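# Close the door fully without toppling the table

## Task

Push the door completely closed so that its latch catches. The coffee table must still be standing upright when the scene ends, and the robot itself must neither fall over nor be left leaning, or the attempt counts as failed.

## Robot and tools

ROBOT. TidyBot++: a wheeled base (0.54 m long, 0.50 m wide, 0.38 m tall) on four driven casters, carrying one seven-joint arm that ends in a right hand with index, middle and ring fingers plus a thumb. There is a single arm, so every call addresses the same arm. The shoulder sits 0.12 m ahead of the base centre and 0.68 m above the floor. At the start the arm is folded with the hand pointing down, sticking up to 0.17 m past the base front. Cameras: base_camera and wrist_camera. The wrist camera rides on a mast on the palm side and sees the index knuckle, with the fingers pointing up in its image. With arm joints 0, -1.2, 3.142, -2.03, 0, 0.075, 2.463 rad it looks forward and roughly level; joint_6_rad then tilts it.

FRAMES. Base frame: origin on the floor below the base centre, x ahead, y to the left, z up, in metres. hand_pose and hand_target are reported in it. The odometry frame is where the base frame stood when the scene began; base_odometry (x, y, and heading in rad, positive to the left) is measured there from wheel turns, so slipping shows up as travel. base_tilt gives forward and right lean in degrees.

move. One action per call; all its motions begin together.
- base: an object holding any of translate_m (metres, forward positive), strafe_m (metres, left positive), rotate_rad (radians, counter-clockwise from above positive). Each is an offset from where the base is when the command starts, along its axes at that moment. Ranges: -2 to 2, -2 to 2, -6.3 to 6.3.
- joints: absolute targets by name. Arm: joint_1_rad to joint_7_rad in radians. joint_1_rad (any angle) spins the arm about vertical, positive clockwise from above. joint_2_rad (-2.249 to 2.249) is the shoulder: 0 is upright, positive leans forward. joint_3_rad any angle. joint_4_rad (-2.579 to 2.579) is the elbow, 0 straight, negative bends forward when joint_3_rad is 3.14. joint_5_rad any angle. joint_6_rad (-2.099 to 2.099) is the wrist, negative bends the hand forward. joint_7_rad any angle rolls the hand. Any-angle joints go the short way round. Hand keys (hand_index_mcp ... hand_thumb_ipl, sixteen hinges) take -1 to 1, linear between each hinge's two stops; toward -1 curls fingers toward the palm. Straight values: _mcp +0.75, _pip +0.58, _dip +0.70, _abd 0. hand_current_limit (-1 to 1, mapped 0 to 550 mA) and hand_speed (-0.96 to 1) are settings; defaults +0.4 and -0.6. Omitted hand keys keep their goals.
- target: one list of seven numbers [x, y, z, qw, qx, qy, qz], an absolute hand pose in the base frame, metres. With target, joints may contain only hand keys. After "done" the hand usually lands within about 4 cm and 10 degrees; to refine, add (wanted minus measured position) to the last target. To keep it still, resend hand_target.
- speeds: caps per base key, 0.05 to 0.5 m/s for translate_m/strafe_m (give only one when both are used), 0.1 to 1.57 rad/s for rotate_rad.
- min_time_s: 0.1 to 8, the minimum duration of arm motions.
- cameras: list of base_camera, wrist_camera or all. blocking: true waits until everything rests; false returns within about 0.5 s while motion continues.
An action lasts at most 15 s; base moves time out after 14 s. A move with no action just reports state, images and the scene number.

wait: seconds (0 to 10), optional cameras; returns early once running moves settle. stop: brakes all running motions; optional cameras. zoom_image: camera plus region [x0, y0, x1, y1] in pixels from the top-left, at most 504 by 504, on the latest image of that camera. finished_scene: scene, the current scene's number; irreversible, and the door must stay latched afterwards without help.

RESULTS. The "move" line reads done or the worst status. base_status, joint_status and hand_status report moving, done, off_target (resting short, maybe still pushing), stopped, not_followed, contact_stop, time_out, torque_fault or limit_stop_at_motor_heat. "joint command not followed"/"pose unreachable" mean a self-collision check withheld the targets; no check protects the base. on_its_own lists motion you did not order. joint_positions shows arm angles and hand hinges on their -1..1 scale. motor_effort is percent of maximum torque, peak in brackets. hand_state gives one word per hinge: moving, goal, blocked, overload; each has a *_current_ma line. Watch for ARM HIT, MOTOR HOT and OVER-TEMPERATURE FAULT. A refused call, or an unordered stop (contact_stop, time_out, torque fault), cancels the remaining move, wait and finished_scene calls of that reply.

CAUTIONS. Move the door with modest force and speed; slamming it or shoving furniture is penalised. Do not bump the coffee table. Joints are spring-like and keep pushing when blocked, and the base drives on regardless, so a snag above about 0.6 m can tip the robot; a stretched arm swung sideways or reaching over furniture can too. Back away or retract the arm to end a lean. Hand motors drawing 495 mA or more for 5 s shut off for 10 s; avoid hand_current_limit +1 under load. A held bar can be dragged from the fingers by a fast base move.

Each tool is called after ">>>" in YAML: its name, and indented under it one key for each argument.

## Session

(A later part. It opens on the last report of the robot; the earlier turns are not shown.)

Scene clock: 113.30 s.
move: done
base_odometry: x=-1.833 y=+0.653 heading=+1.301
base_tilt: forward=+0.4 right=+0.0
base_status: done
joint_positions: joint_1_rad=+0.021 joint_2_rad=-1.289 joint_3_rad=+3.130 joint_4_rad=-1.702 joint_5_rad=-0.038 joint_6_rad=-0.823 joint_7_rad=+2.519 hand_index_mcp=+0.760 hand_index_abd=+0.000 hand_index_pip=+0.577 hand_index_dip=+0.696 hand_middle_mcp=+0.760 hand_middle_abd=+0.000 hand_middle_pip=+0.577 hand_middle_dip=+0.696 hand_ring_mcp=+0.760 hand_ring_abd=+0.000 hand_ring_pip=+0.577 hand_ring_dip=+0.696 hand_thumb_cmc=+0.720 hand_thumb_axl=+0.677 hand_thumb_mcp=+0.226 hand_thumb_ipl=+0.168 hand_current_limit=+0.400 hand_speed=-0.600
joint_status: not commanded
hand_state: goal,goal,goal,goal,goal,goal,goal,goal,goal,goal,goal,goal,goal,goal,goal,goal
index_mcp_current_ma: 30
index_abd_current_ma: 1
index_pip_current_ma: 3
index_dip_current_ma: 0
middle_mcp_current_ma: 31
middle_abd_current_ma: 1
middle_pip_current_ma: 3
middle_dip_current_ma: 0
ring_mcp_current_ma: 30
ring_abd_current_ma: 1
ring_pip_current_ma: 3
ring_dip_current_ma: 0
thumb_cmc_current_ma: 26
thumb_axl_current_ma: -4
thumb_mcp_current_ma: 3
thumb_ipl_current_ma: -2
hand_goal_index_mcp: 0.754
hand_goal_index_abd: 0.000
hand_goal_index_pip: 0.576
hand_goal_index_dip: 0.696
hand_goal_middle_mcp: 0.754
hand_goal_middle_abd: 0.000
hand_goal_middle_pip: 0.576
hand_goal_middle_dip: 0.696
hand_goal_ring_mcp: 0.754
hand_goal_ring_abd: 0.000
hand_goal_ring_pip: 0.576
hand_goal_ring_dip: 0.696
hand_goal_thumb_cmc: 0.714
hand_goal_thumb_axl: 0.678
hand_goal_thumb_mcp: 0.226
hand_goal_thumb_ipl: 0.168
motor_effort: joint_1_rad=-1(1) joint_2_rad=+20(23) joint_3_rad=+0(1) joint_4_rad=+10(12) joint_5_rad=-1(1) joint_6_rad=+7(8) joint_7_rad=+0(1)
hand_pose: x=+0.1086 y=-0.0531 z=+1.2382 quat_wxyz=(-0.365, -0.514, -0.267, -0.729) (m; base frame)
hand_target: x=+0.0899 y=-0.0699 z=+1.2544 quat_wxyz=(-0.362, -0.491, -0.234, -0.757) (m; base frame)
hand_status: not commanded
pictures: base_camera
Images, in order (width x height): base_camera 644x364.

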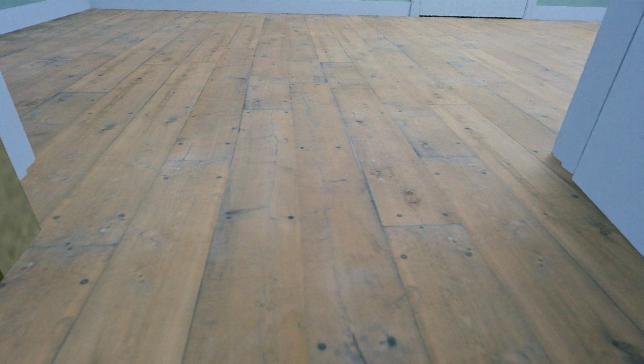

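>>> move:
  base: {"translate_m": 0.38}
  speeds: {"translate_m": 0.3}

>>> move:
  base: {"strafe_m": 0.3}
  speeds: {"strafe_m": 0.15}
  cameras: ["base_camera"]

Scene clock: 124.97 s.
move: done
base_odometry: x=-1.732 y=+1.019 heading=+1.301
base_tilt: forward=+0.4 right=+0.0
base_status: done
joint_positions: joint_1_rad=+0.021 joint_2_rad=-1.289 joint_3_rad=+3.130 joint_4_rad=-1.701 joint_5_rad=-0.038 joint_6_rad=-0.823 joint_7_rad=+2.519 hand_index_mcp=+0.760 hand_index_abd=+0.000 hand_index_pip=+0.577 hand_index_dip=+0.696 hand_middle_mcp=+0.760 hand_middle_abd=+0.000 hand_middle_pip=+0.577 hand_middle_dip=+0.696 hand_ring_mcp=+0.760 hand_ring_abd=+0.000 hand_ring_pip=+0.577 hand_ring_dip=+0.696 hand_thumb_cmc=+0.720 hand_thumb_axl=+0.677 hand_thumb_mcp=+0.226 hand_thumb_ipl=+0.168 hand_current_limit=+0.400 hand_speed=-0.600
joint_status: not commanded
hand_state: goal,goal,goal,goal,goal,goal,goal,goal,goal,goal,goal,goal,goal,goal,goal,goal
index_mcp_current_ma: 30
index_abd_current_ma: 1
index_pip_current_ma: 3
index_dip_current_ma: 0
middle_mcp_current_ma: 31
middle_abd_current_ma: 1
middle_pip_current_ma: 3
middle_dip_current_ma: 0
ring_mcp_current_ma: 30
ring_abd_current_ma: 1
ring_pip_current_ma: 3
ring_dip_current_ma: 0
thumb_cmc_current_ma: 26
thumb_axl_current_ma: -4
thumb_mcp_current_ma: 3
thumb_ipl_current_ma: -2
hand_goal_index_mcp: 0.754
hand_goal_index_abd: 0.000
hand_goal_index_pip: 0.576
hand_goal_index_dip: 0.696
hand_goal_middle_mcp: 0.754
hand_goal_middle_abd: 0.000
hand_goal_middle_pip: 0.576
hand_goal_middle_dip: 0.696
hand_goal_ring_mcp: 0.754
hand_goal_ring_abd: 0.000
hand_goal_ring_pip: 0.576
hand_goal_ring_dip: 0.696
hand_goal_thumb_cmc: 0.714
hand_goal_thumb_axl: 0.678
hand_goal_thumb_mcp: 0.226
hand_goal_thumb_ipl: 0.168
motor_effort: joint_1_rad=+0(1) joint_2_rad=+20(23) joint_3_rad=+1(1) joint_4_rad=+11(12) joint_5_rad=-1(1) joint_6_rad=+7(8) joint_7_rad=+0(0)
hand_pose: x=+0.1083 y=-0.0531 z=+1.2383 quat_wxyz=(-0.365, -0.514, -0.267, -0.729) (m; base frame)
hand_target: x=+0.0899 y=-0.0699 z=+1.2544 quat_wxyz=(-0.362, -0.491, -0.234, -0.757) (m; base frame)
hand_status: not commanded
pictures: none

Scene clock: 127.60 s.
move: done
base_odometry: x=-2.021 y=+1.099 heading=+1.301
base_tilt: forward=+0.4 right=+0.0
base_status: done
joint_positions: joint_1_rad=+0.016 joint_2_rad=-1.289 joint_3_rad=+3.131 joint_4_rad=-1.701 joint_5_rad=-0.037 joint_6_rad=-0.823 joint_7_rad=+2.519 hand_index_mcp=+0.760 hand_index_abd=+0.000 hand_index_pip=+0.577 hand_index_dip=+0.696 hand_middle_mcp=+0.760 hand_middle_abd=+0.000 hand_middle_pip=+0.577 hand_middle_dip=+0.696 hand_ring_mcp=+0.760 hand_ring_abd=+0.000 hand_ring_pip=+0.577 hand_ring_dip=+0.696 hand_thumb_cmc=+0.720 hand_thumb_axl=+0.677 hand_thumb_mcp=+0.226 hand_thumb_ipl=+0.168 hand_current_limit=+0.400 hand_speed=-0.600
joint_status: not commanded
hand_state: goal,goal,goal,goal,goal,goal,goal,goal,goal,goal,goal,goal,goal,goal,goal,goal
index_mcp_current_ma: 30
index_abd_current_ma: 1
index_pip_current_ma: 3
index_dip_current_ma: 0
middle_mcp_current_ma: 31
middle_abd_current_ma: 1
middle_pip_current_ma: 3
middle_dip_current_ma: 0
ring_mcp_current_ma: 30
ring_abd_current_ma: 1
ring_pip_current_ma: 3
ring_dip_current_ma: 0
thumb_cmc_current_ma: 26
thumb_axl_current_ma: -4
thumb_mcp_current_ma: 3
thumb_ipl_current_ma: -2
hand_goal_index_mcp: 0.754
hand_goal_index_abd: 0.000
hand_goal_index_pip: 0.576
hand_goal_index_dip: 0.696
hand_goal_middle_mcp: 0.754
hand_goal_middle_abd: 0.000
hand_goal_middle_pip: 0.576
hand_goal_middle_dip: 0.696
hand_goal_ring_mcp: 0.754
hand_goal_ring_abd: 0.000
hand_goal_ring_pip: 0.576
hand_goal_ring_dip: 0.696
hand_goal_thumb_cmc: 0.714
hand_goal_thumb_axl: 0.678
hand_goal_thumb_mcp: 0.226
hand_goal_thumb_ipl: 0.168
motor_effort: joint_1_rad=+0(3) joint_2_rad=+20(21) joint_3_rad=+0(3) joint_4_rad=+10(11) joint_5_rad=+0(2) joint_6_rad=+7(8) joint_7_rad=+0(1)
hand_pose: x=+0.1084 y=-0.0540 z=+1.2383 quat_wxyz=(-0.363, -0.513, -0.268, -0.730) (m; base frame)
hand_target: x=+0.0899 y=-0.0699 z=+1.2544 quat_wxyz=(-0.362, -0.491, -0.234, -0.757) (m; base frame)
hand_status: not commanded
pictures: base_camera
Images, in order (width x height): base_camera 644x364.

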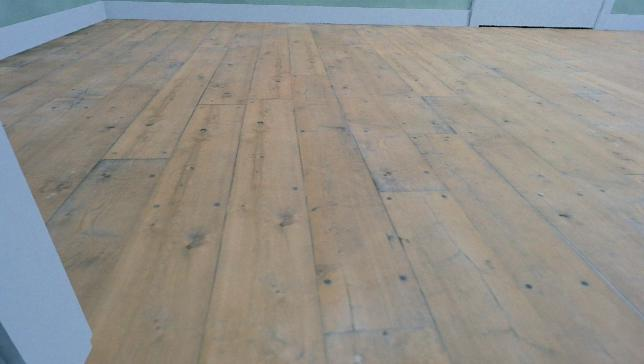

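>>> move:
  base: {"strafe_m": 0.06}
  speeds: {"strafe_m": 0.15}

>>> move:
  base: {"translate_m": -0.95}
  cameras: ["base_camera"]

Scene clock: 161.53 s.
move: done
base_odometry: x=-2.078 y=+1.115 heading=+1.301
base_tilt: forward=+0.4 right=+0.0
base_status: done
joint_positions: joint_1_rad=+0.013 joint_2_rad=-1.289 joint_3_rad=+3.132 joint_4_rad=-1.701 joint_5_rad=-0.036 joint_6_rad=-0.823 joint_7_rad=+2.519 hand_index_mcp=+0.760 hand_index_abd=+0.000 hand_index_pip=+0.577 hand_index_dip=+0.696 hand_middle_mcp=+0.760 hand_middle_abd=+0.000 hand_middle_pip=+0.577 hand_middle_dip=+0.696 hand_ring_mcp=+0.760 hand_ring_abd=+0.000 hand_ring_pip=+0.577 hand_ring_dip=+0.696 hand_thumb_cmc=+0.720 hand_thumb_axl=+0.677 hand_thumb_mcp=+0.226 hand_thumb_ipl=+0.168 hand_current_limit=+0.400 hand_speed=-0.600
joint_status: not commanded
hand_state: goal,goal,goal,goal,goal,goal,goal,goal,goal,goal,goal,goal,goal,goal,goal,goal
index_mcp_current_ma: 30
index_abd_current_ma: 1
index_pip_current_ma: 3
index_dip_current_ma: 0
middle_mcp_current_ma: 31
middle_abd_current_ma: 1
middle_pip_current_ma: 3
middle_dip_current_ma: 0
ring_mcp_current_ma: 30
ring_abd_current_ma: 1
ring_pip_current_ma: 3
ring_dip_current_ma: 0
thumb_cmc_current_ma: 26
thumb_axl_current_ma: -4
thumb_mcp_current_ma: 3
thumb_ipl_current_ma: -2
hand_goal_index_mcp: 0.754
hand_goal_index_abd: 0.000
hand_goal_index_pip: 0.576
hand_goal_index_dip: 0.696
hand_goal_middle_mcp: 0.754
hand_goal_middle_abd: 0.000
hand_goal_middle_pip: 0.576
hand_goal_middle_dip: 0.696
hand_goal_ring_mcp: 0.754
hand_goal_ring_abd: 0.000
hand_goal_ring_pip: 0.576
hand_goal_ring_dip: 0.696
hand_goal_thumb_cmc: 0.714
hand_goal_thumb_axl: 0.678
hand_goal_thumb_mcp: 0.226
hand_goal_thumb_ipl: 0.168
motor_effort: joint_1_rad=+0(2) joint_2_rad=+20(21) joint_3_rad=+0(2) joint_4_rad=+11(11) joint_5_rad=-1(1) joint_6_rad=+7(8) joint_7_rad=+0(0)
hand_pose: x=+0.1086 y=-0.0547 z=+1.2383 quat_wxyz=(-0.362, -0.513, -0.268, -0.730) (m; base frame)
hand_target: x=+0.0899 y=-0.0699 z=+1.2544 quat_wxyz=(-0.362, -0.491, -0.234, -0.757) (m; base frame)
hand_status: not commanded
pictures: none

Scene clock: 164.73 s.
move: done
base_odometry: x=-2.331 y=+0.199 heading=+1.301
base_tilt: forward=+0.4 right=+0.0
base_status: done
joint_positions: joint_1_rad=+0.013 joint_2_rad=-1.290 joint_3_rad=+3.132 joint_4_rad=-1.701 joint_5_rad=-0.036 joint_6_rad=-0.823 joint_7_rad=+2.519 hand_index_mcp=+0.760 hand_index_abd=+0.000 hand_index_pip=+0.577 hand_index_dip=+0.696 hand_middle_mcp=+0.760 hand_middle_abd=+0.000 hand_middle_pip=+0.577 hand_middle_dip=+0.696 hand_ring_mcp=+0.760 hand_ring_abd=+0.000 hand_ring_pip=+0.577 hand_ring_dip=+0.696 hand_thumb_cmc=+0.720 hand_thumb_axl=+0.677 hand_thumb_mcp=+0.226 hand_thumb_ipl=+0.168 hand_current_limit=+0.400 hand_speed=-0.600
joint_status: not commanded
hand_state: goal,goal,goal,goal,goal,goal,goal,goal,goal,goal,goal,goal,goal,goal,goal,goal
index_mcp_current_ma: 30
index_abd_current_ma: 1
index_pip_current_ma: 3
index_dip_current_ma: 0
middle_mcp_current_ma: 31
middle_abd_current_ma: 1
middle_pip_current_ma: 3
middle_dip_current_ma: 0
ring_mcp_current_ma: 30
ring_abd_current_ma: 1
ring_pip_current_ma: 3
ring_dip_current_ma: 0
thumb_cmc_current_ma: 26
thumb_axl_current_ma: -4
thumb_mcp_current_ma: 3
thumb_ipl_current_ma: -2
hand_goal_index_mcp: 0.754
hand_goal_index_abd: 0.000
hand_goal_index_pip: 0.576
hand_goal_index_dip: 0.696
hand_goal_middle_mcp: 0.754
hand_goal_middle_abd: 0.000
hand_goal_middle_pip: 0.576
hand_goal_middle_dip: 0.696
hand_goal_ring_mcp: 0.754
hand_goal_ring_abd: 0.000
hand_goal_ring_pip: 0.576
hand_goal_ring_dip: 0.696
hand_goal_thumb_cmc: 0.714
hand_goal_thumb_axl: 0.678
hand_goal_thumb_mcp: 0.226
hand_goal_thumb_ipl: 0.168
motor_effort: joint_1_rad=+0(1) joint_2_rad=+20(22) joint_3_rad=+0(1) joint_4_rad=+11(12) joint_5_rad=+0(1) joint_6_rad=+7(8) joint_7_rad=+0(1)
hand_pose: x=+0.1083 y=-0.0546 z=+1.2384 quat_wxyz=(-0.362, -0.513, -0.268, -0.731) (m; base frame)
hand_target: x=+0.0899 y=-0.0699 z=+1.2544 quat_wxyz=(-0.362, -0.491, -0.234, -0.757) (m; base frame)
hand_status: not commanded
pictures: base_camera
Images, in order (width x height): base_camera 644x364.

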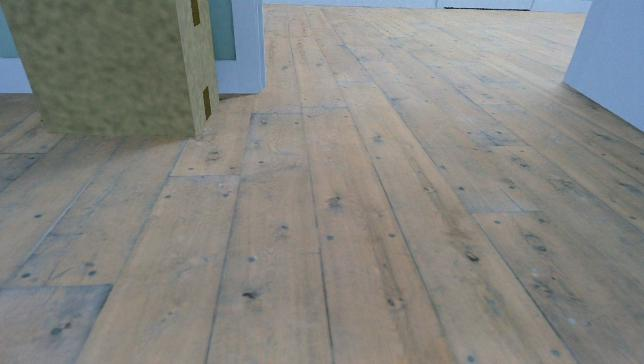

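>>> move:
  base: {"rotate_rad": 1.571}
  joints: {"joint_6_rad": -0.2}

>>> move:
  base: {"translate_m": -1.08}
  cameras: ["all"]

Scene clock: 172.07 s.
move: done
base_odometry: x=-2.331 y=+0.199 heading=+2.872
base_tilt: forward=+0.4 right=+0.0
base_status: done
joint_positions: joint_1_rad=+0.012 joint_2_rad=-1.290 joint_3_rad=+3.132 joint_4_rad=-1.698 joint_5_rad=-0.036 joint_6_rad=-0.273 joint_7_rad=+2.519 hand_index_mcp=+0.761 hand_index_abd=+0.000 hand_index_pip=+0.577 hand_index_dip=+0.696 hand_middle_mcp=+0.761 hand_middle_abd=+0.001 hand_middle_pip=+0.577 hand_middle_dip=+0.696 hand_ring_mcp=+0.761 hand_ring_abd=+0.000 hand_ring_pip=+0.577 hand_ring_dip=+0.696 hand_thumb_cmc=+0.720 hand_thumb_axl=+0.677 hand_thumb_mcp=+0.227 hand_thumb_ipl=+0.168 hand_current_limit=+0.400 hand_speed=-0.600
joint_status: all done
hand_state: goal,goal,goal,goal,goal,goal,goal,goal,goal,goal,goal,goal,goal,goal,goal,goal
index_mcp_current_ma: 32
index_abd_current_ma: 2
index_pip_current_ma: 3
index_dip_current_ma: 0
middle_mcp_current_ma: 34
middle_abd_current_ma: 2
middle_pip_current_ma: 3
middle_dip_current_ma: 0
ring_mcp_current_ma: 32
ring_abd_current_ma: 2
ring_pip_current_ma: 3
ring_dip_current_ma: 0
thumb_cmc_current_ma: 26
thumb_axl_current_ma: -4
thumb_mcp_current_ma: 7
thumb_ipl_current_ma: -2
hand_goal_index_mcp: 0.754
hand_goal_index_abd: 0.000
hand_goal_index_pip: 0.576
hand_goal_index_dip: 0.696
hand_goal_middle_mcp: 0.754
hand_goal_middle_abd: 0.000
hand_goal_middle_pip: 0.576
hand_goal_middle_dip: 0.696
hand_goal_ring_mcp: 0.754
hand_goal_ring_abd: 0.000
hand_goal_ring_pip: 0.576
hand_goal_ring_dip: 0.696
hand_goal_thumb_cmc: 0.714
hand_goal_thumb_axl: 0.678
hand_goal_thumb_mcp: 0.226
hand_goal_thumb_ipl: 0.168
motor_effort: joint_1_rad=+0(2) joint_2_rad=+21(23) joint_3_rad=+0(1) joint_4_rad=+9(13) joint_5_rad=+0(1) joint_6_rad=+4(9) joint_7_rad=+0(0)
hand_pose: x=-0.0121 y=-0.0580 z=+1.3559 quat_wxyz=(-0.419, -0.297, -0.154, -0.844) (m; base frame)
hand_target: x=-0.0367 y=-0.0699 z=+1.3620 quat_wxyz=(-0.412, -0.267, -0.127, -0.862) (m; base frame)
hand_status: not commanded
pictures: none

Scene clock: 175.53 s.
move: done
base_odometry: x=-1.290 y=-0.089 heading=+2.872
base_tilt: forward=+0.4 right=+0.0
base_status: done
joint_positions: joint_1_rad=+0.012 joint_2_rad=-1.290 joint_3_rad=+3.132 joint_4_rad=-1.698 joint_5_rad=-0.036 joint_6_rad=-0.269 joint_7_rad=+2.519 hand_index_mcp=+0.761 hand_index_abd=+0.000 hand_index_pip=+0.577 hand_index_dip=+0.696 hand_middle_mcp=+0.761 hand_middle_abd=+0.001 hand_middle_pip=+0.577 hand_middle_dip=+0.696 hand_ring_mcp=+0.761 hand_ring_abd=+0.000 hand_ring_pip=+0.577 hand_ring_dip=+0.696 hand_thumb_cmc=+0.720 hand_thumb_axl=+0.677 hand_thumb_mcp=+0.227 hand_thumb_ipl=+0.168 hand_current_limit=+0.400 hand_speed=-0.600
joint_status: not commanded
hand_state: goal,goal,goal,goal,goal,goal,goal,goal,goal,goal,goal,goal,goal,goal,goal,goal
index_mcp_current_ma: 32
index_abd_current_ma: 2
index_pip_current_ma: 3
index_dip_current_ma: 0
middle_mcp_current_ma: 34
middle_abd_current_ma: 2
middle_pip_current_ma: 3
middle_dip_current_ma: 0
ring_mcp_current_ma: 32
ring_abd_current_ma: 2
ring_pip_current_ma: 3
ring_dip_current_ma: 0
thumb_cmc_current_ma: 26
thumb_axl_current_ma: -4
thumb_mcp_current_ma: 9
thumb_ipl_current_ma: -2
hand_goal_index_mcp: 0.754
hand_goal_index_abd: 0.000
hand_goal_index_pip: 0.576
hand_goal_index_dip: 0.696
hand_goal_middle_mcp: 0.754
hand_goal_middle_abd: 0.000
hand_goal_middle_pip: 0.576
hand_goal_middle_dip: 0.696
hand_goal_ring_mcp: 0.754
hand_goal_ring_abd: 0.000
hand_goal_ring_pip: 0.576
hand_goal_ring_dip: 0.696
hand_goal_thumb_cmc: 0.714
hand_goal_thumb_axl: 0.678
hand_goal_thumb_mcp: 0.226
hand_goal_thumb_ipl: 0.168
motor_effort: joint_1_rad=-1(1) joint_2_rad=+21(23) joint_3_rad=-1(1) joint_4_rad=+8(11) joint_5_rad=+0(1) joint_6_rad=+4(6) joint_7_rad=+0(1)
hand_pose: x=-0.0136 y=-0.0581 z=+1.3565 quat_wxyz=(-0.420, -0.295, -0.153, -0.845) (m; base frame)
hand_target: x=-0.0367 y=-0.0699 z=+1.3620 quat_wxyz=(-0.412, -0.267, -0.127, -0.862) (m; base frame)
hand_status: not commanded
pictures: base_camera, wrist_camera
Images, in order (width x height): base_camera 644x364, wrist_camera 504x504.

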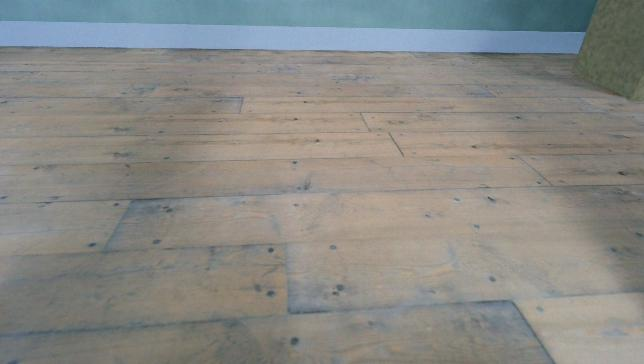

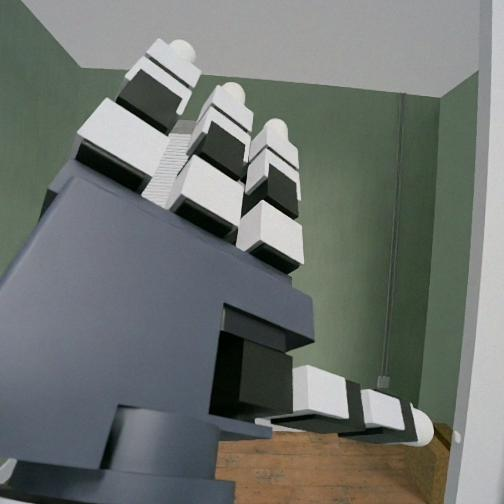

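>>> move:
  base: {"strafe_m": -0.4, "rotate_rad": -0.09}
  cameras: ["all"]

Scene clock: 179.73 s.
move: done
base_odometry: x=-1.183 y=+0.297 heading=+2.782
base_tilt: forward=+0.4 right=+0.0
base_status: done
joint_positions: joint_1_rad=+0.007 joint_2_rad=-1.290 joint_3_rad=+3.134 joint_4_rad=-1.698 joint_5_rad=-0.036 joint_6_rad=-0.269 joint_7_rad=+2.519 hand_index_mcp=+0.761 hand_index_abd=+0.000 hand_index_pip=+0.577 hand_index_dip=+0.696 hand_middle_mcp=+0.761 hand_middle_abd=+0.001 hand_middle_pip=+0.577 hand_middle_dip=+0.696 hand_ring_mcp=+0.761 hand_ring_abd=+0.000 hand_ring_pip=+0.577 hand_ring_dip=+0.696 hand_thumb_cmc=+0.720 hand_thumb_axl=+0.677 hand_thumb_mcp=+0.228 hand_thumb_ipl=+0.168 hand_current_limit=+0.400 hand_speed=-0.600
joint_status: not commanded
hand_state: goal,goal,goal,goal,goal,goal,goal,goal,goal,goal,goal,goal,goal,goal,goal,goal
index_mcp_current_ma: 32
index_abd_current_ma: 2
index_pip_current_ma: 3
index_dip_current_ma: 0
middle_mcp_current_ma: 34
middle_abd_current_ma: 2
middle_pip_current_ma: 3
middle_dip_current_ma: 0
ring_mcp_current_ma: 32
ring_abd_current_ma: 2
ring_pip_current_ma: 3
ring_dip_current_ma: 0
thumb_cmc_current_ma: 26
thumb_axl_current_ma: -4
thumb_mcp_current_ma: 9
thumb_ipl_current_ma: -2
hand_goal_index_mcp: 0.754
hand_goal_index_abd: 0.000
hand_goal_index_pip: 0.576
hand_goal_index_dip: 0.696
hand_goal_middle_mcp: 0.754
hand_goal_middle_abd: 0.000
hand_goal_middle_pip: 0.576
hand_goal_middle_dip: 0.696
hand_goal_ring_mcp: 0.754
hand_goal_ring_abd: 0.000
hand_goal_ring_pip: 0.576
hand_goal_ring_dip: 0.696
hand_goal_thumb_cmc: 0.714
hand_goal_thumb_axl: 0.678
hand_goal_thumb_mcp: 0.226
hand_goal_thumb_ipl: 0.168
motor_effort: joint_1_rad=+0(3) joint_2_rad=+21(23) joint_3_rad=+0(2) joint_4_rad=+9(9) joint_5_rad=+0(1) joint_6_rad=+4(5) joint_7_rad=+0(1)
hand_pose: x=-0.0134 y=-0.0604 z=+1.3564 quat_wxyz=(-0.418, -0.295, -0.153, -0.846) (m; base frame)
hand_target: x=-0.0367 y=-0.0699 z=+1.3620 quat_wxyz=(-0.412, -0.267, -0.127, -0.862) (m; base frame)
hand_status: not commanded
pictures: base_camera, wrist_camera
Images, in order (width x height): base_camera 644x364, wrist_camera 504x504.

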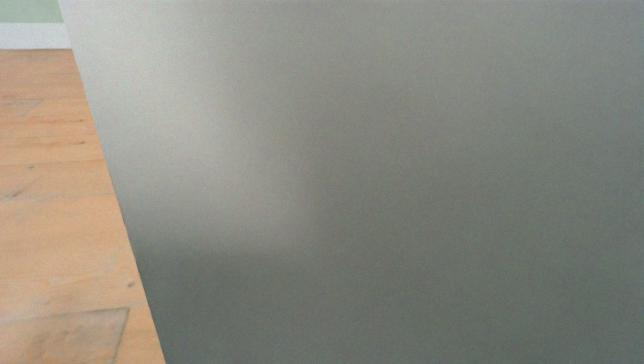

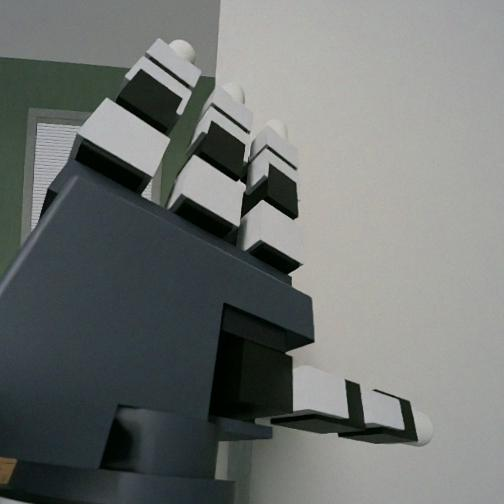

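>>> move:
  base: {"strafe_m": -0.18}
  cameras: ["wrist_camera"]

Scene clock: 189.77 s.
move: done
base_odometry: x=-1.120 y=+0.466 heading=+2.782
base_tilt: forward=+0.4 right=+0.0
base_status: done
joint_positions: joint_1_rad=+0.004 joint_2_rad=-1.290 joint_3_rad=+3.137 joint_4_rad=-1.698 joint_5_rad=-0.036 joint_6_rad=-0.269 joint_7_rad=+2.519 hand_index_mcp=+0.761 hand_index_abd=+0.000 hand_index_pip=+0.577 hand_index_dip=+0.696 hand_middle_mcp=+0.761 hand_middle_abd=+0.001 hand_middle_pip=+0.577 hand_middle_dip=+0.696 hand_ring_mcp=+0.761 hand_ring_abd=+0.000 hand_ring_pip=+0.577 hand_ring_dip=+0.696 hand_thumb_cmc=+0.720 hand_thumb_axl=+0.677 hand_thumb_mcp=+0.228 hand_thumb_ipl=+0.168 hand_current_limit=+0.400 hand_speed=-0.600
joint_status: not commanded
hand_state: goal,goal,goal,goal,goal,goal,goal,goal,goal,goal,goal,goal,goal,goal,goal,goal
index_mcp_current_ma: 32
index_abd_current_ma: 2
index_pip_current_ma: 3
index_dip_current_ma: 0
middle_mcp_current_ma: 34
middle_abd_current_ma: 2
middle_pip_current_ma: 3
middle_dip_current_ma: 0
ring_mcp_current_ma: 32
ring_abd_current_ma: 2
ring_pip_current_ma: 3
ring_dip_current_ma: 0
thumb_cmc_current_ma: 26
thumb_axl_current_ma: -4
thumb_mcp_current_ma: 9
thumb_ipl_current_ma: -2
hand_goal_index_mcp: 0.754
hand_goal_index_abd: 0.000
hand_goal_index_pip: 0.576
hand_goal_index_dip: 0.696
hand_goal_middle_mcp: 0.754
hand_goal_middle_abd: 0.000
hand_goal_middle_pip: 0.576
hand_goal_middle_dip: 0.696
hand_goal_ring_mcp: 0.754
hand_goal_ring_abd: 0.000
hand_goal_ring_pip: 0.576
hand_goal_ring_dip: 0.696
hand_goal_thumb_cmc: 0.714
hand_goal_thumb_axl: 0.678
hand_goal_thumb_mcp: 0.226
hand_goal_thumb_ipl: 0.168
motor_effort: joint_1_rad=+0(3) joint_2_rad=+22(23) joint_3_rad=+0(2) joint_4_rad=+8(9) joint_5_rad=+0(1) joint_6_rad=+4(5) joint_7_rad=+0(1)
hand_pose: x=-0.0132 y=-0.0621 z=+1.3563 quat_wxyz=(-0.416, -0.295, -0.152, -0.847) (m; base frame)
hand_target: x=-0.0367 y=-0.0699 z=+1.3620 quat_wxyz=(-0.412, -0.267, -0.127, -0.862) (m; base frame)
hand_status: not commanded
pictures: wrist_camera
Images, in order (width x height): wrist_camera 504x504.

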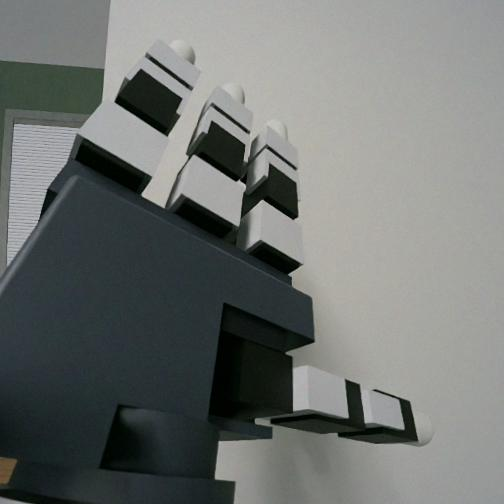

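>>> move:
  base: {"translate_m": 0.27, "strafe_m": 0.05, "rotate_rad": -0.262}
  speeds: {"translate_m": 0.15, "rotate_rad": 0.2}

>>> move:
  base: {"translate_m": 0.165, "strafe_m": 0.06, "rotate_rad": -0.262}
  speeds: {"translate_m": 0.18, "rotate_rad": 0.3}
  cameras: ["wrist_camera"]

>>> move:
  base: {"translate_m": 0.165, "strafe_m": 0.06, "rotate_rad": -0.262}
  speeds: {"translate_m": 0.18, "rotate_rad": 0.3}
  cameras: ["all"]

Scene clock: 199.63 s.
move: done
base_odometry: x=-1.391 y=+0.514 heading=+2.520
base_tilt: forward=+0.4 right=+0.0
base_status: done
joint_positions: joint_1_rad=+0.004 joint_2_rad=-1.290 joint_3_rad=+3.137 joint_4_rad=-1.698 joint_5_rad=-0.036 joint_6_rad=-0.267 joint_7_rad=+2.519 hand_index_mcp=+0.761 hand_index_abd=+0.001 hand_index_pip=+0.577 hand_index_dip=+0.696 hand_middle_mcp=+0.761 hand_middle_abd=+0.001 hand_middle_pip=+0.577 hand_middle_dip=+0.696 hand_ring_mcp=+0.761 hand_ring_abd=+0.001 hand_ring_pip=+0.577 hand_ring_dip=+0.696 hand_thumb_cmc=+0.720 hand_thumb_axl=+0.677 hand_thumb_mcp=+0.228 hand_thumb_ipl=+0.168 hand_current_limit=+0.400 hand_speed=-0.600
joint_status: not commanded
hand_state: goal,goal,goal,goal,goal,goal,goal,goal,goal,goal,goal,goal,goal,goal,goal,goal
index_mcp_current_ma: 32
index_abd_current_ma: 2
index_pip_current_ma: 3
index_dip_current_ma: 0
middle_mcp_current_ma: 33
middle_abd_current_ma: 2
middle_pip_current_ma: 3
middle_dip_current_ma: 0
ring_mcp_current_ma: 32
ring_abd_current_ma: 2
ring_pip_current_ma: 3
ring_dip_current_ma: 0
thumb_cmc_current_ma: 26
thumb_axl_current_ma: -4
thumb_mcp_current_ma: 10
thumb_ipl_current_ma: -2
hand_goal_index_mcp: 0.754
hand_goal_index_abd: 0.000
hand_goal_index_pip: 0.576
hand_goal_index_dip: 0.696
hand_goal_middle_mcp: 0.754
hand_goal_middle_abd: 0.000
hand_goal_middle_pip: 0.576
hand_goal_middle_dip: 0.696
hand_goal_ring_mcp: 0.754
hand_goal_ring_abd: 0.000
hand_goal_ring_pip: 0.576
hand_goal_ring_dip: 0.696
hand_goal_thumb_cmc: 0.714
hand_goal_thumb_axl: 0.678
hand_goal_thumb_mcp: 0.226
hand_goal_thumb_ipl: 0.168
motor_effort: joint_1_rad=-1(2) joint_2_rad=+22(26) joint_3_rad=+0(1) joint_4_rad=+9(11) joint_5_rad=+0(1) joint_6_rad=+4(5) joint_7_rad=+0(0)
hand_pose: x=-0.0138 y=-0.0621 z=+1.3565 quat_wxyz=(-0.416, -0.294, -0.152, -0.847) (m; base frame)
hand_target: x=-0.0367 y=-0.0699 z=+1.3620 quat_wxyz=(-0.412, -0.267, -0.127, -0.862) (m; base frame)
hand_status: not commanded
pictures: none

Scene clock: 201.33 s.
move: done
base_odometry: x=-1.560 y=+0.561 heading=+2.257
base_tilt: forward=+0.4 right=+0.0
base_status: done
joint_positions: joint_1_rad=+0.004 joint_2_rad=-1.290 joint_3_rad=+3.137 joint_4_rad=-1.698 joint_5_rad=-0.036 joint_6_rad=-0.266 joint_7_rad=+2.519 hand_index_mcp=+0.761 hand_index_abd=+0.001 hand_index_pip=+0.577 hand_index_dip=+0.696 hand_middle_mcp=+0.761 hand_middle_abd=+0.001 hand_middle_pip=+0.577 hand_middle_dip=+0.696 hand_ring_mcp=+0.761 hand_ring_abd=+0.001 hand_ring_pip=+0.577 hand_ring_dip=+0.696 hand_thumb_cmc=+0.720 hand_thumb_axl=+0.677 hand_thumb_mcp=+0.228 hand_thumb_ipl=+0.168 hand_current_limit=+0.400 hand_speed=-0.600
joint_status: not commanded
hand_state: goal,goal,goal,goal,goal,goal,goal,goal,goal,goal,goal,goal,goal,goal,goal,goal
index_mcp_current_ma: 32
index_abd_current_ma: 2
index_pip_current_ma: 3
index_dip_current_ma: 0
middle_mcp_current_ma: 33
middle_abd_current_ma: 2
middle_pip_current_ma: 3
middle_dip_current_ma: 0
ring_mcp_current_ma: 32
ring_abd_current_ma: 2
ring_pip_current_ma: 3
ring_dip_current_ma: 0
thumb_cmc_current_ma: 26
thumb_axl_current_ma: -4
thumb_mcp_current_ma: 10
thumb_ipl_current_ma: -2
hand_goal_index_mcp: 0.754
hand_goal_index_abd: 0.000
hand_goal_index_pip: 0.576
hand_goal_index_dip: 0.696
hand_goal_middle_mcp: 0.754
hand_goal_middle_abd: 0.000
hand_goal_middle_pip: 0.576
hand_goal_middle_dip: 0.696
hand_goal_ring_mcp: 0.754
hand_goal_ring_abd: 0.000
hand_goal_ring_pip: 0.576
hand_goal_ring_dip: 0.696
hand_goal_thumb_cmc: 0.714
hand_goal_thumb_axl: 0.678
hand_goal_thumb_mcp: 0.226
hand_goal_thumb_ipl: 0.168
motor_effort: joint_1_rad=+0(2) joint_2_rad=+22(24) joint_3_rad=+0(1) joint_4_rad=+9(10) joint_5_rad=+0(1) joint_6_rad=+5(5) joint_7_rad=+0(0)
hand_pose: x=-0.0141 y=-0.0621 z=+1.3566 quat_wxyz=(-0.416, -0.294, -0.151, -0.847) (m; base frame)
hand_target: x=-0.0367 y=-0.0699 z=+1.3620 quat_wxyz=(-0.412, -0.267, -0.127, -0.862) (m; base frame)
hand_status: not commanded
pictures: wrist_camera
Images, in order (width x height): wrist_camera 504x504.

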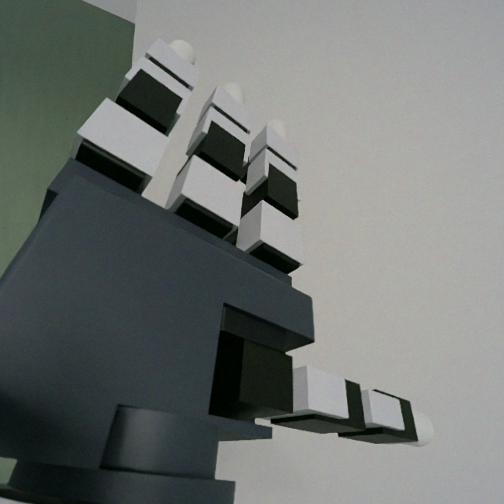

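Scene clock: 203.00 s.
move: done
base_odometry: x=-1.711 y=+0.651 heading=+1.995
base_tilt: forward=+0.4 right=+0.0
base_status: done
joint_positions: joint_1_rad=+0.004 joint_2_rad=-1.291 joint_3_rad=+3.137 joint_4_rad=-1.698 joint_5_rad=-0.036 joint_6_rad=-0.265 joint_7_rad=+2.519 hand_index_mcp=+0.761 hand_index_abd=+0.001 hand_index_pip=+0.577 hand_index_dip=+0.696 hand_middle_mcp=+0.761 hand_middle_abd=+0.001 hand_middle_pip=+0.577 hand_middle_dip=+0.696 hand_ring_mcp=+0.761 hand_ring_abd=+0.001 hand_ring_pip=+0.577 hand_ring_dip=+0.696 hand_thumb_cmc=+0.720 hand_thumb_axl=+0.677 hand_thumb_mcp=+0.228 hand_thumb_ipl=+0.168 hand_current_limit=+0.400 hand_speed=-0.600
joint_status: not commanded
hand_state: goal,goal,goal,goal,goal,goal,goal,goal,goal,goal,goal,goal,goal,goal,goal,goal
index_mcp_current_ma: 32
index_abd_current_ma: 3
index_pip_current_ma: 3
index_dip_current_ma: 0
middle_mcp_current_ma: 33
middle_abd_current_ma: 3
middle_pip_current_ma: 3
middle_dip_current_ma: 0
ring_mcp_current_ma: 32
ring_abd_current_ma: 3
ring_pip_current_ma: 3
ring_dip_current_ma: 0
thumb_cmc_current_ma: 26
thumb_axl_current_ma: -4
thumb_mcp_current_ma: 11
thumb_ipl_current_ma: -2
hand_goal_index_mcp: 0.754
hand_goal_index_abd: 0.000
hand_goal_index_pip: 0.576
hand_goal_index_dip: 0.696
hand_goal_middle_mcp: 0.754
hand_goal_middle_abd: 0.000
hand_goal_middle_pip: 0.576
hand_goal_middle_dip: 0.696
hand_goal_ring_mcp: 0.754
hand_goal_ring_abd: 0.000
hand_goal_ring_pip: 0.576
hand_goal_ring_dip: 0.696
hand_goal_thumb_cmc: 0.714
hand_goal_thumb_axl: 0.678
hand_goal_thumb_mcp: 0.226
hand_goal_thumb_ipl: 0.168
motor_effort: joint_1_rad=+0(2) joint_2_rad=+21(28) joint_3_rad=+0(2) joint_4_rad=+8(10) joint_5_rad=+0(1) joint_6_rad=+4(5) joint_7_rad=+0(0)
hand_pose: x=-0.0149 y=-0.0624 z=+1.3567 quat_wxyz=(-0.416, -0.293, -0.151, -0.847) (m; base frame)
hand_target: x=-0.0367 y=-0.0699 z=+1.3620 quat_wxyz=(-0.412, -0.267, -0.127, -0.862) (m; base frame)
hand_status: not commanded
pictures: base_camera, wrist_camera
Images, in order (width x height): base_camera 644x364, wrist_camera 504x504.

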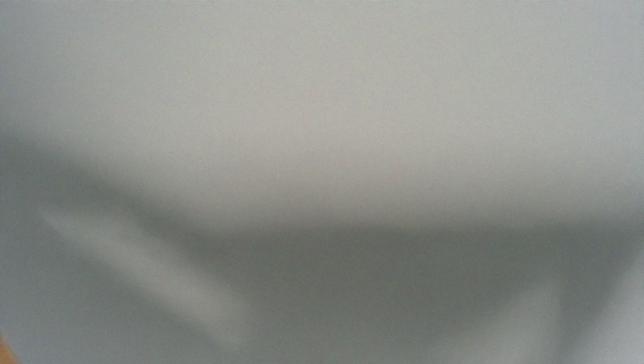

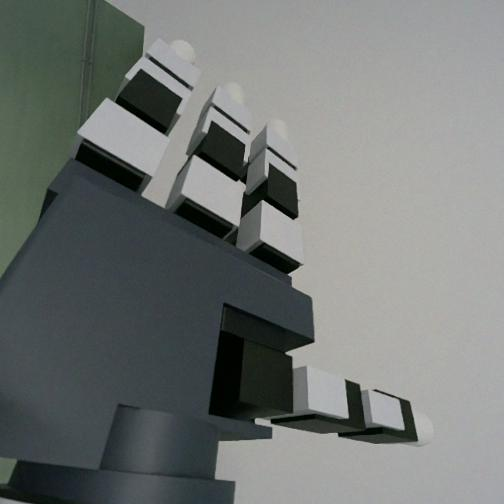

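>>> move:
  base: {"translate_m": 0.12, "strafe_m": -0.08}
  speeds: {"translate_m": 0.15}
  cameras: ["all"]

Scene clock: 214.50 s.
move: done
base_odometry: x=-1.688 y=+0.793 heading=+1.995
base_tilt: forward=+0.4 right=+0.0
base_status: done
joint_positions: joint_1_rad=+0.004 joint_2_rad=-1.291 joint_3_rad=+3.137 joint_4_rad=-1.698 joint_5_rad=-0.036 joint_6_rad=-0.265 joint_7_rad=+2.519 hand_index_mcp=+0.761 hand_index_abd=+0.001 hand_index_pip=+0.577 hand_index_dip=+0.696 hand_middle_mcp=+0.761 hand_middle_abd=+0.001 hand_middle_pip=+0.577 hand_middle_dip=+0.696 hand_ring_mcp=+0.761 hand_ring_abd=+0.001 hand_ring_pip=+0.577 hand_ring_dip=+0.696 hand_thumb_cmc=+0.720 hand_thumb_axl=+0.677 hand_thumb_mcp=+0.228 hand_thumb_ipl=+0.168 hand_current_limit=+0.400 hand_speed=-0.600
joint_status: not commanded
hand_state: goal,goal,goal,goal,goal,goal,goal,goal,goal,goal,goal,goal,goal,goal,goal,goal
index_mcp_current_ma: 32
index_abd_current_ma: 3
index_pip_current_ma: 3
index_dip_current_ma: 0
middle_mcp_current_ma: 33
middle_abd_current_ma: 3
middle_pip_current_ma: 3
middle_dip_current_ma: 0
ring_mcp_current_ma: 32
ring_abd_current_ma: 3
ring_pip_current_ma: 3
ring_dip_current_ma: 0
thumb_cmc_current_ma: 26
thumb_axl_current_ma: -4
thumb_mcp_current_ma: 11
thumb_ipl_current_ma: -2
hand_goal_index_mcp: 0.754
hand_goal_index_abd: 0.000
hand_goal_index_pip: 0.576
hand_goal_index_dip: 0.696
hand_goal_middle_mcp: 0.754
hand_goal_middle_abd: 0.000
hand_goal_middle_pip: 0.576
hand_goal_middle_dip: 0.696
hand_goal_ring_mcp: 0.754
hand_goal_ring_abd: 0.000
hand_goal_ring_pip: 0.576
hand_goal_ring_dip: 0.696
hand_goal_thumb_cmc: 0.714
hand_goal_thumb_axl: 0.678
hand_goal_thumb_mcp: 0.226
hand_goal_thumb_ipl: 0.168
motor_effort: joint_1_rad=+0(3) joint_2_rad=+22(24) joint_3_rad=+0(1) joint_4_rad=+9(10) joint_5_rad=-1(1) joint_6_rad=+4(5) joint_7_rad=+0(0)
hand_pose: x=-0.0150 y=-0.0624 z=+1.3568 quat_wxyz=(-0.416, -0.293, -0.151, -0.847) (m; base frame)
hand_target: x=-0.0367 y=-0.0699 z=+1.3620 quat_wxyz=(-0.412, -0.267, -0.127, -0.862) (m; base frame)
hand_status: not commanded
pictures: base_camera, wrist_camera
Images, in order (width x height): base_camera 644x364, wrist_camera 504x504.

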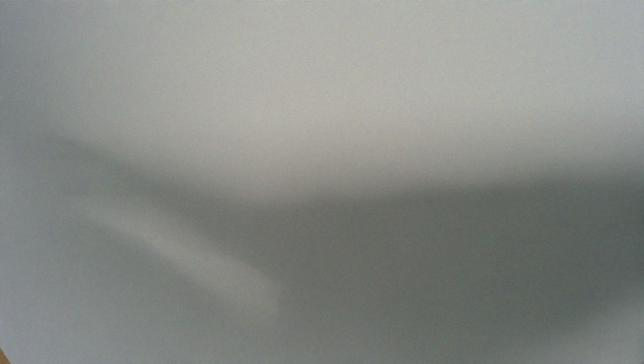

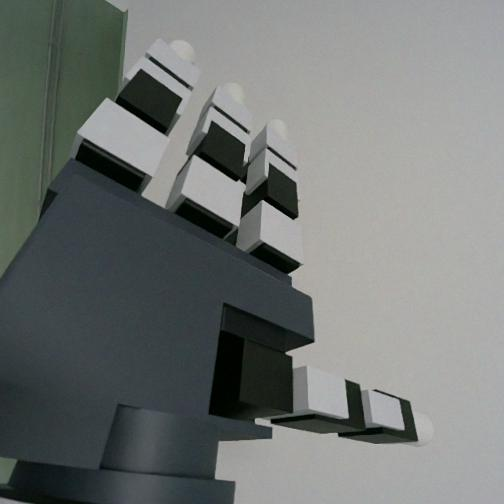

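>>> zoom_image:
  camera: "base_camera"
  region: [0, 264, 160, 364]

>>> zoom_image:
  camera: "wrist_camera"
  region: [0, 0, 252, 252]

Scaled by 3.150.

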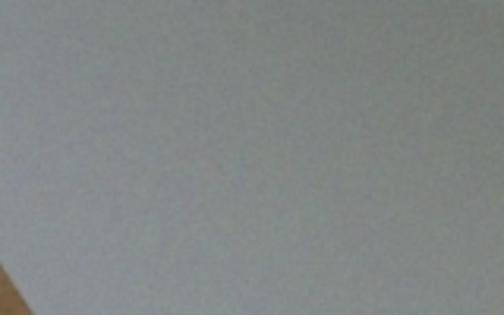

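Scaled by 2.000 from the camera's 504x504 image, which has a finer 720x720 frame.

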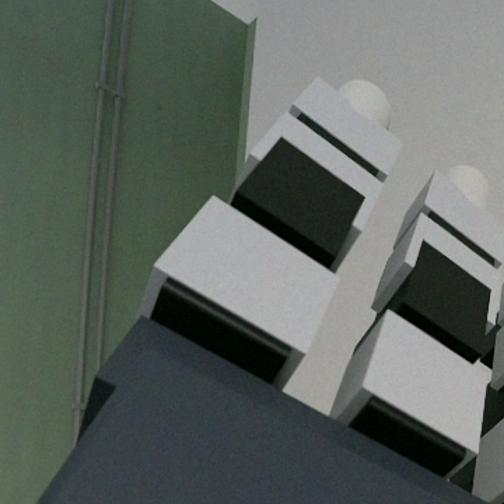

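>>> zoom_image:
  camera: "wrist_camera"
  region: [90, 0, 390, 100]

Scaled by 1.680 from the camera's 504x504 image, which has a finer 720x720 frame.

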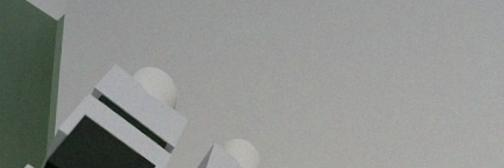

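>>> move:
  base: {"translate_m": 0.186, "strafe_m": 0.05, "rotate_rad": -0.262}
  speeds: {"translate_m": 0.16, "rotate_rad": 0.27}
  cameras: ["wrist_camera"]

>>> move:
  base: {"translate_m": 0.165, "strafe_m": 0.05, "rotate_rad": -0.262}
  speeds: {"translate_m": 0.16, "rotate_rad": 0.27}
  cameras: ["all"]

Scene clock: 249.07 s.
move: done
base_odometry: x=-1.810 y=+0.942 heading=+1.732
base_tilt: forward=+0.4 right=-0.1
base_status: done
joint_positions: joint_1_rad=+0.004 joint_2_rad=-1.292 joint_3_rad=+3.137 joint_4_rad=-1.697 joint_5_rad=-0.036 joint_6_rad=-0.263 joint_7_rad=+2.519 hand_index_mcp=+0.761 hand_index_abd=+0.001 hand_index_pip=+0.577 hand_index_dip=+0.696 hand_middle_mcp=+0.761 hand_middle_abd=+0.001 hand_middle_pip=+0.577 hand_middle_dip=+0.696 hand_ring_mcp=+0.760 hand_ring_abd=+0.001 hand_ring_pip=+0.577 hand_ring_dip=+0.696 hand_thumb_cmc=+0.720 hand_thumb_axl=+0.677 hand_thumb_mcp=+0.228 hand_thumb_ipl=+0.168 hand_current_limit=+0.400 hand_speed=-0.600
joint_status: not commanded
hand_state: goal,goal,goal,goal,goal,goal,goal,goal,goal,goal,goal,goal,goal,goal,goal,goal
index_mcp_current_ma: 32
index_abd_current_ma: 3
index_pip_current_ma: 3
index_dip_current_ma: 0
middle_mcp_current_ma: 33
middle_abd_current_ma: 3
middle_pip_current_ma: 3
middle_dip_current_ma: 0
ring_mcp_current_ma: 31
ring_abd_current_ma: 3
ring_pip_current_ma: 3
ring_dip_current_ma: 0
thumb_cmc_current_ma: 26
thumb_axl_current_ma: -4
thumb_mcp_current_ma: 11
thumb_ipl_current_ma: -2
hand_goal_index_mcp: 0.754
hand_goal_index_abd: 0.000
hand_goal_index_pip: 0.576
hand_goal_index_dip: 0.696
hand_goal_middle_mcp: 0.754
hand_goal_middle_abd: 0.000
hand_goal_middle_pip: 0.576
hand_goal_middle_dip: 0.696
hand_goal_ring_mcp: 0.754
hand_goal_ring_abd: 0.000
hand_goal_ring_pip: 0.576
hand_goal_ring_dip: 0.696
hand_goal_thumb_cmc: 0.714
hand_goal_thumb_axl: 0.678
hand_goal_thumb_mcp: 0.226
hand_goal_thumb_ipl: 0.168
motor_effort: joint_1_rad=+0(2) joint_2_rad=+22(26) joint_3_rad=+0(3) joint_4_rad=+8(11) joint_5_rad=-1(1) joint_6_rad=+4(5) joint_7_rad=+0(0)
hand_pose: x=-0.0161 y=-0.0625 z=+1.3569 quat_wxyz=(-0.417, -0.292, -0.150, -0.848) (m; base frame)
hand_target: x=-0.0367 y=-0.0699 z=+1.3620 quat_wxyz=(-0.412, -0.267, -0.127, -0.862) (m; base frame)
hand_status: not commanded
pictures: wrist_camera
Images, in order (width x height): wrist_camera 504x504.

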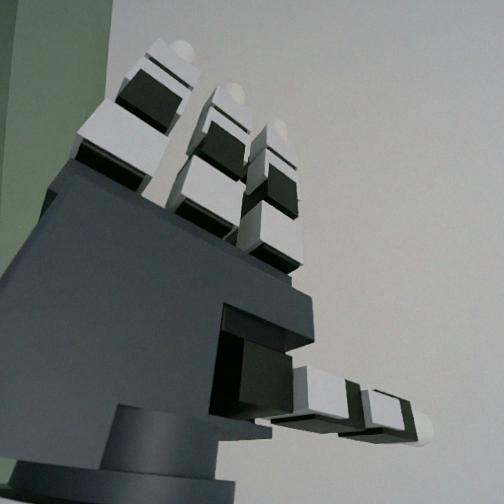

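Scene clock: 250.80 s.
move: done
base_odometry: x=-1.886 y=+1.097 heading=+1.470
base_tilt: forward=+0.4 right=+0.0
base_status: done
joint_positions: joint_1_rad=+0.004 joint_2_rad=-1.292 joint_3_rad=+3.137 joint_4_rad=-1.697 joint_5_rad=-0.036 joint_6_rad=-0.263 joint_7_rad=+2.519 hand_index_mcp=+0.761 hand_index_abd=+0.001 hand_index_pip=+0.577 hand_index_dip=+0.696 hand_middle_mcp=+0.761 hand_middle_abd=+0.001 hand_middle_pip=+0.577 hand_middle_dip=+0.696 hand_ring_mcp=+0.760 hand_ring_abd=+0.001 hand_ring_pip=+0.577 hand_ring_dip=+0.696 hand_thumb_cmc=+0.720 hand_thumb_axl=+0.677 hand_thumb_mcp=+0.228 hand_thumb_ipl=+0.168 hand_current_limit=+0.400 hand_speed=-0.600
joint_status: not commanded
hand_state: goal,goal,goal,goal,goal,goal,goal,goal,goal,goal,goal,goal,goal,goal,goal,goal
index_mcp_current_ma: 32
index_abd_current_ma: 3
index_pip_current_ma: 3
index_dip_current_ma: 0
middle_mcp_current_ma: 33
middle_abd_current_ma: 3
middle_pip_current_ma: 3
middle_dip_current_ma: 0
ring_mcp_current_ma: 31
ring_abd_current_ma: 3
ring_pip_current_ma: 3
ring_dip_current_ma: 0
thumb_cmc_current_ma: 26
thumb_axl_current_ma: -4
thumb_mcp_current_ma: 11
thumb_ipl_current_ma: -2
hand_goal_index_mcp: 0.754
hand_goal_index_abd: 0.000
hand_goal_index_pip: 0.576
hand_goal_index_dip: 0.696
hand_goal_middle_mcp: 0.754
hand_goal_middle_abd: 0.000
hand_goal_middle_pip: 0.576
hand_goal_middle_dip: 0.696
hand_goal_ring_mcp: 0.754
hand_goal_ring_abd: 0.000
hand_goal_ring_pip: 0.576
hand_goal_ring_dip: 0.696
hand_goal_thumb_cmc: 0.714
hand_goal_thumb_axl: 0.678
hand_goal_thumb_mcp: 0.226
hand_goal_thumb_ipl: 0.168
motor_effort: joint_1_rad=+0(2) joint_2_rad=+22(25) joint_3_rad=+0(1) joint_4_rad=+9(10) joint_5_rad=+0(1) joint_6_rad=+4(5) joint_7_rad=+0(1)
hand_pose: x=-0.0164 y=-0.0625 z=+1.3570 quat_wxyz=(-0.417, -0.292, -0.150, -0.848) (m; base frame)
hand_target: x=-0.0367 y=-0.0699 z=+1.3620 quat_wxyz=(-0.412, -0.267, -0.127, -0.862) (m; base frame)
hand_status: not commanded
pictures: base_camera, wrist_camera
Images, in order (width x height): base_camera 644x364, wrist_camera 504x504.

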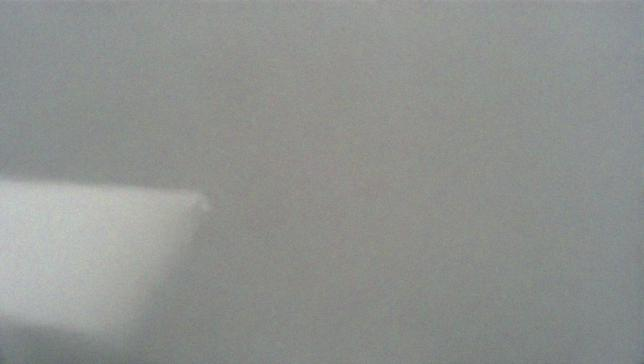

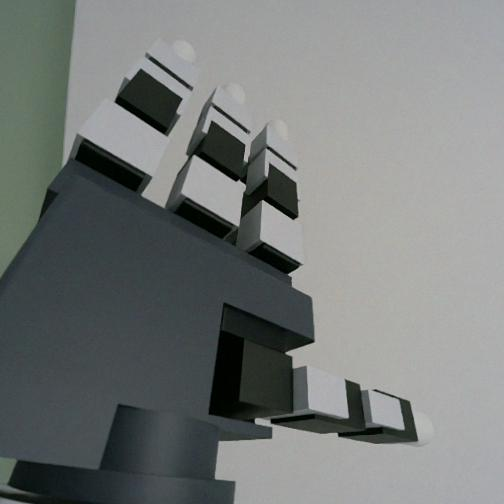

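>>> move:
  base: {"translate_m": 0.09, "strafe_m": -0.03, "rotate_rad": -0.169}
  speeds: {"translate_m": 0.12, "rotate_rad": 0.22}
  cameras: ["all"]

>>> move:
  base: {"translate_m": 0.12}
  speeds: {"translate_m": 0.1}
  cameras: ["base_camera"]

Scene clock: 258.70 s.
move: time_out
base_odometry: x=-1.854 y=+1.169 heading=+1.319
base_tilt: forward=+0.4 right=+0.0
base_status: translate_m time_out (by the wheels' count: +0.074 of +0.090); the others done
joint_positions: joint_1_rad=+0.005 joint_2_rad=-1.290 joint_3_rad=+3.137 joint_4_rad=-1.699 joint_5_rad=-0.036 joint_6_rad=-0.260 joint_7_rad=+2.518 hand_index_mcp=+0.761 hand_index_abd=+0.001 hand_index_pip=+0.577 hand_index_dip=+0.696 hand_middle_mcp=+0.761 hand_middle_abd=+0.001 hand_middle_pip=+0.577 hand_middle_dip=+0.696 hand_ring_mcp=+0.761 hand_ring_abd=+0.001 hand_ring_pip=+0.577 hand_ring_dip=+0.696 hand_thumb_cmc=+0.720 hand_thumb_axl=+0.677 hand_thumb_mcp=+0.228 hand_thumb_ipl=+0.168 hand_current_limit=+0.400 hand_speed=-0.600
joint_status: not commanded
hand_state: goal,goal,goal,goal,goal,goal,goal,goal,goal,goal,goal,goal,goal,goal,goal,goal
index_mcp_current_ma: 34
index_abd_current_ma: 5
index_pip_current_ma: 4
index_dip_current_ma: 0
middle_mcp_current_ma: 35
middle_abd_current_ma: 5
middle_pip_current_ma: 4
middle_dip_current_ma: 0
ring_mcp_current_ma: 34
ring_abd_current_ma: 5
ring_pip_current_ma: 4
ring_dip_current_ma: 0
thumb_cmc_current_ma: 26
thumb_axl_current_ma: -4
thumb_mcp_current_ma: 12
thumb_ipl_current_ma: -2
hand_goal_index_mcp: 0.754
hand_goal_index_abd: 0.000
hand_goal_index_pip: 0.576
hand_goal_index_dip: 0.696
hand_goal_middle_mcp: 0.754
hand_goal_middle_abd: 0.000
hand_goal_middle_pip: 0.576
hand_goal_middle_dip: 0.696
hand_goal_ring_mcp: 0.754
hand_goal_ring_abd: 0.000
hand_goal_ring_pip: 0.576
hand_goal_ring_dip: 0.696
hand_goal_thumb_cmc: 0.714
hand_goal_thumb_axl: 0.678
hand_goal_thumb_mcp: 0.226
hand_goal_thumb_ipl: 0.168
motor_effort: joint_1_rad=+0(4) joint_2_rad=+22(28) joint_3_rad=+0(2) joint_4_rad=+9(15) joint_5_rad=-1(1) joint_6_rad=+4(7) joint_7_rad=+0(1)
hand_pose: x=-0.0153 y=-0.0622 z=+1.3572 quat_wxyz=(-0.417, -0.292, -0.150, -0.848) (m; base frame)
hand_target: x=-0.0367 y=-0.0699 z=+1.3620 quat_wxyz=(-0.412, -0.267, -0.127, -0.862) (m; base frame)
hand_status: not commanded
pictures: base_camera, wrist_camera
Images, in order (width x height): base_camera 644x364, wrist_camera 504x504.

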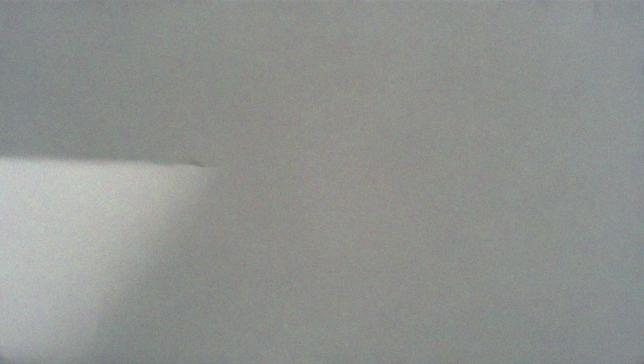

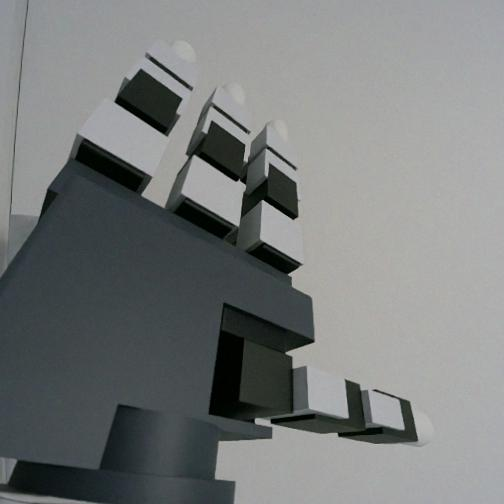

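not run: a stop that you did not command came earlier in this reply.

>>> move:
  base: {"translate_m": -0.5}
  speeds: {"translate_m": 0.35}
  cameras: ["all"]

Scene clock: 265.57 s.
move: done
base_odometry: x=-1.978 y=+0.684 heading=+1.318
base_tilt: forward=+0.4 right=+0.0
base_status: done
joint_positions: joint_1_rad=+0.005 joint_2_rad=-1.291 joint_3_rad=+3.137 joint_4_rad=-1.699 joint_5_rad=-0.036 joint_6_rad=-0.260 joint_7_rad=+2.518 hand_index_mcp=+0.761 hand_index_abd=+0.001 hand_index_pip=+0.577 hand_index_dip=+0.696 hand_middle_mcp=+0.761 hand_middle_abd=+0.001 hand_middle_pip=+0.577 hand_middle_dip=+0.696 hand_ring_mcp=+0.761 hand_ring_abd=+0.001 hand_ring_pip=+0.577 hand_ring_dip=+0.696 hand_thumb_cmc=+0.720 hand_thumb_axl=+0.677 hand_thumb_mcp=+0.228 hand_thumb_ipl=+0.168 hand_current_limit=+0.400 hand_speed=-0.600
joint_status: not commanded
hand_state: goal,goal,goal,goal,goal,goal,goal,goal,goal,goal,goal,goal,goal,goal,goal,goal
index_mcp_current_ma: 34
index_abd_current_ma: 5
index_pip_current_ma: 4
index_dip_current_ma: 0
middle_mcp_current_ma: 35
middle_abd_current_ma: 5
middle_pip_current_ma: 4
middle_dip_current_ma: 0
ring_mcp_current_ma: 34
ring_abd_current_ma: 5
ring_pip_current_ma: 4
ring_dip_current_ma: 0
thumb_cmc_current_ma: 26
thumb_axl_current_ma: -4
thumb_mcp_current_ma: 12
thumb_ipl_current_ma: -2
hand_goal_index_mcp: 0.754
hand_goal_index_abd: 0.000
hand_goal_index_pip: 0.576
hand_goal_index_dip: 0.696
hand_goal_middle_mcp: 0.754
hand_goal_middle_abd: 0.000
hand_goal_middle_pip: 0.576
hand_goal_middle_dip: 0.696
hand_goal_ring_mcp: 0.754
hand_goal_ring_abd: 0.000
hand_goal_ring_pip: 0.576
hand_goal_ring_dip: 0.696
hand_goal_thumb_cmc: 0.714
hand_goal_thumb_axl: 0.678
hand_goal_thumb_mcp: 0.226
hand_goal_thumb_ipl: 0.168
motor_effort: joint_1_rad=-1(1) joint_2_rad=+22(24) joint_3_rad=+0(1) joint_4_rad=+9(10) joint_5_rad=+0(1) joint_6_rad=+4(5) joint_7_rad=+0(0)
hand_pose: x=-0.0157 y=-0.0622 z=+1.3573 quat_wxyz=(-0.417, -0.291, -0.150, -0.848) (m; base frame)
hand_target: x=-0.0367 y=-0.0699 z=+1.3620 quat_wxyz=(-0.412, -0.267, -0.127, -0.862) (m; base frame)
hand_status: not commanded
pictures: base_camera, wrist_camera
Images, in order (width x height): base_camera 644x364, wrist_camera 504x504.

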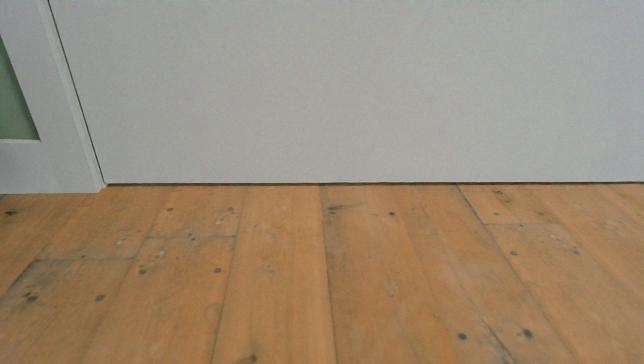

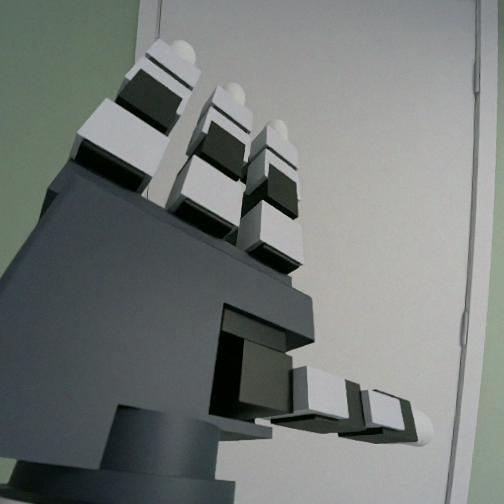

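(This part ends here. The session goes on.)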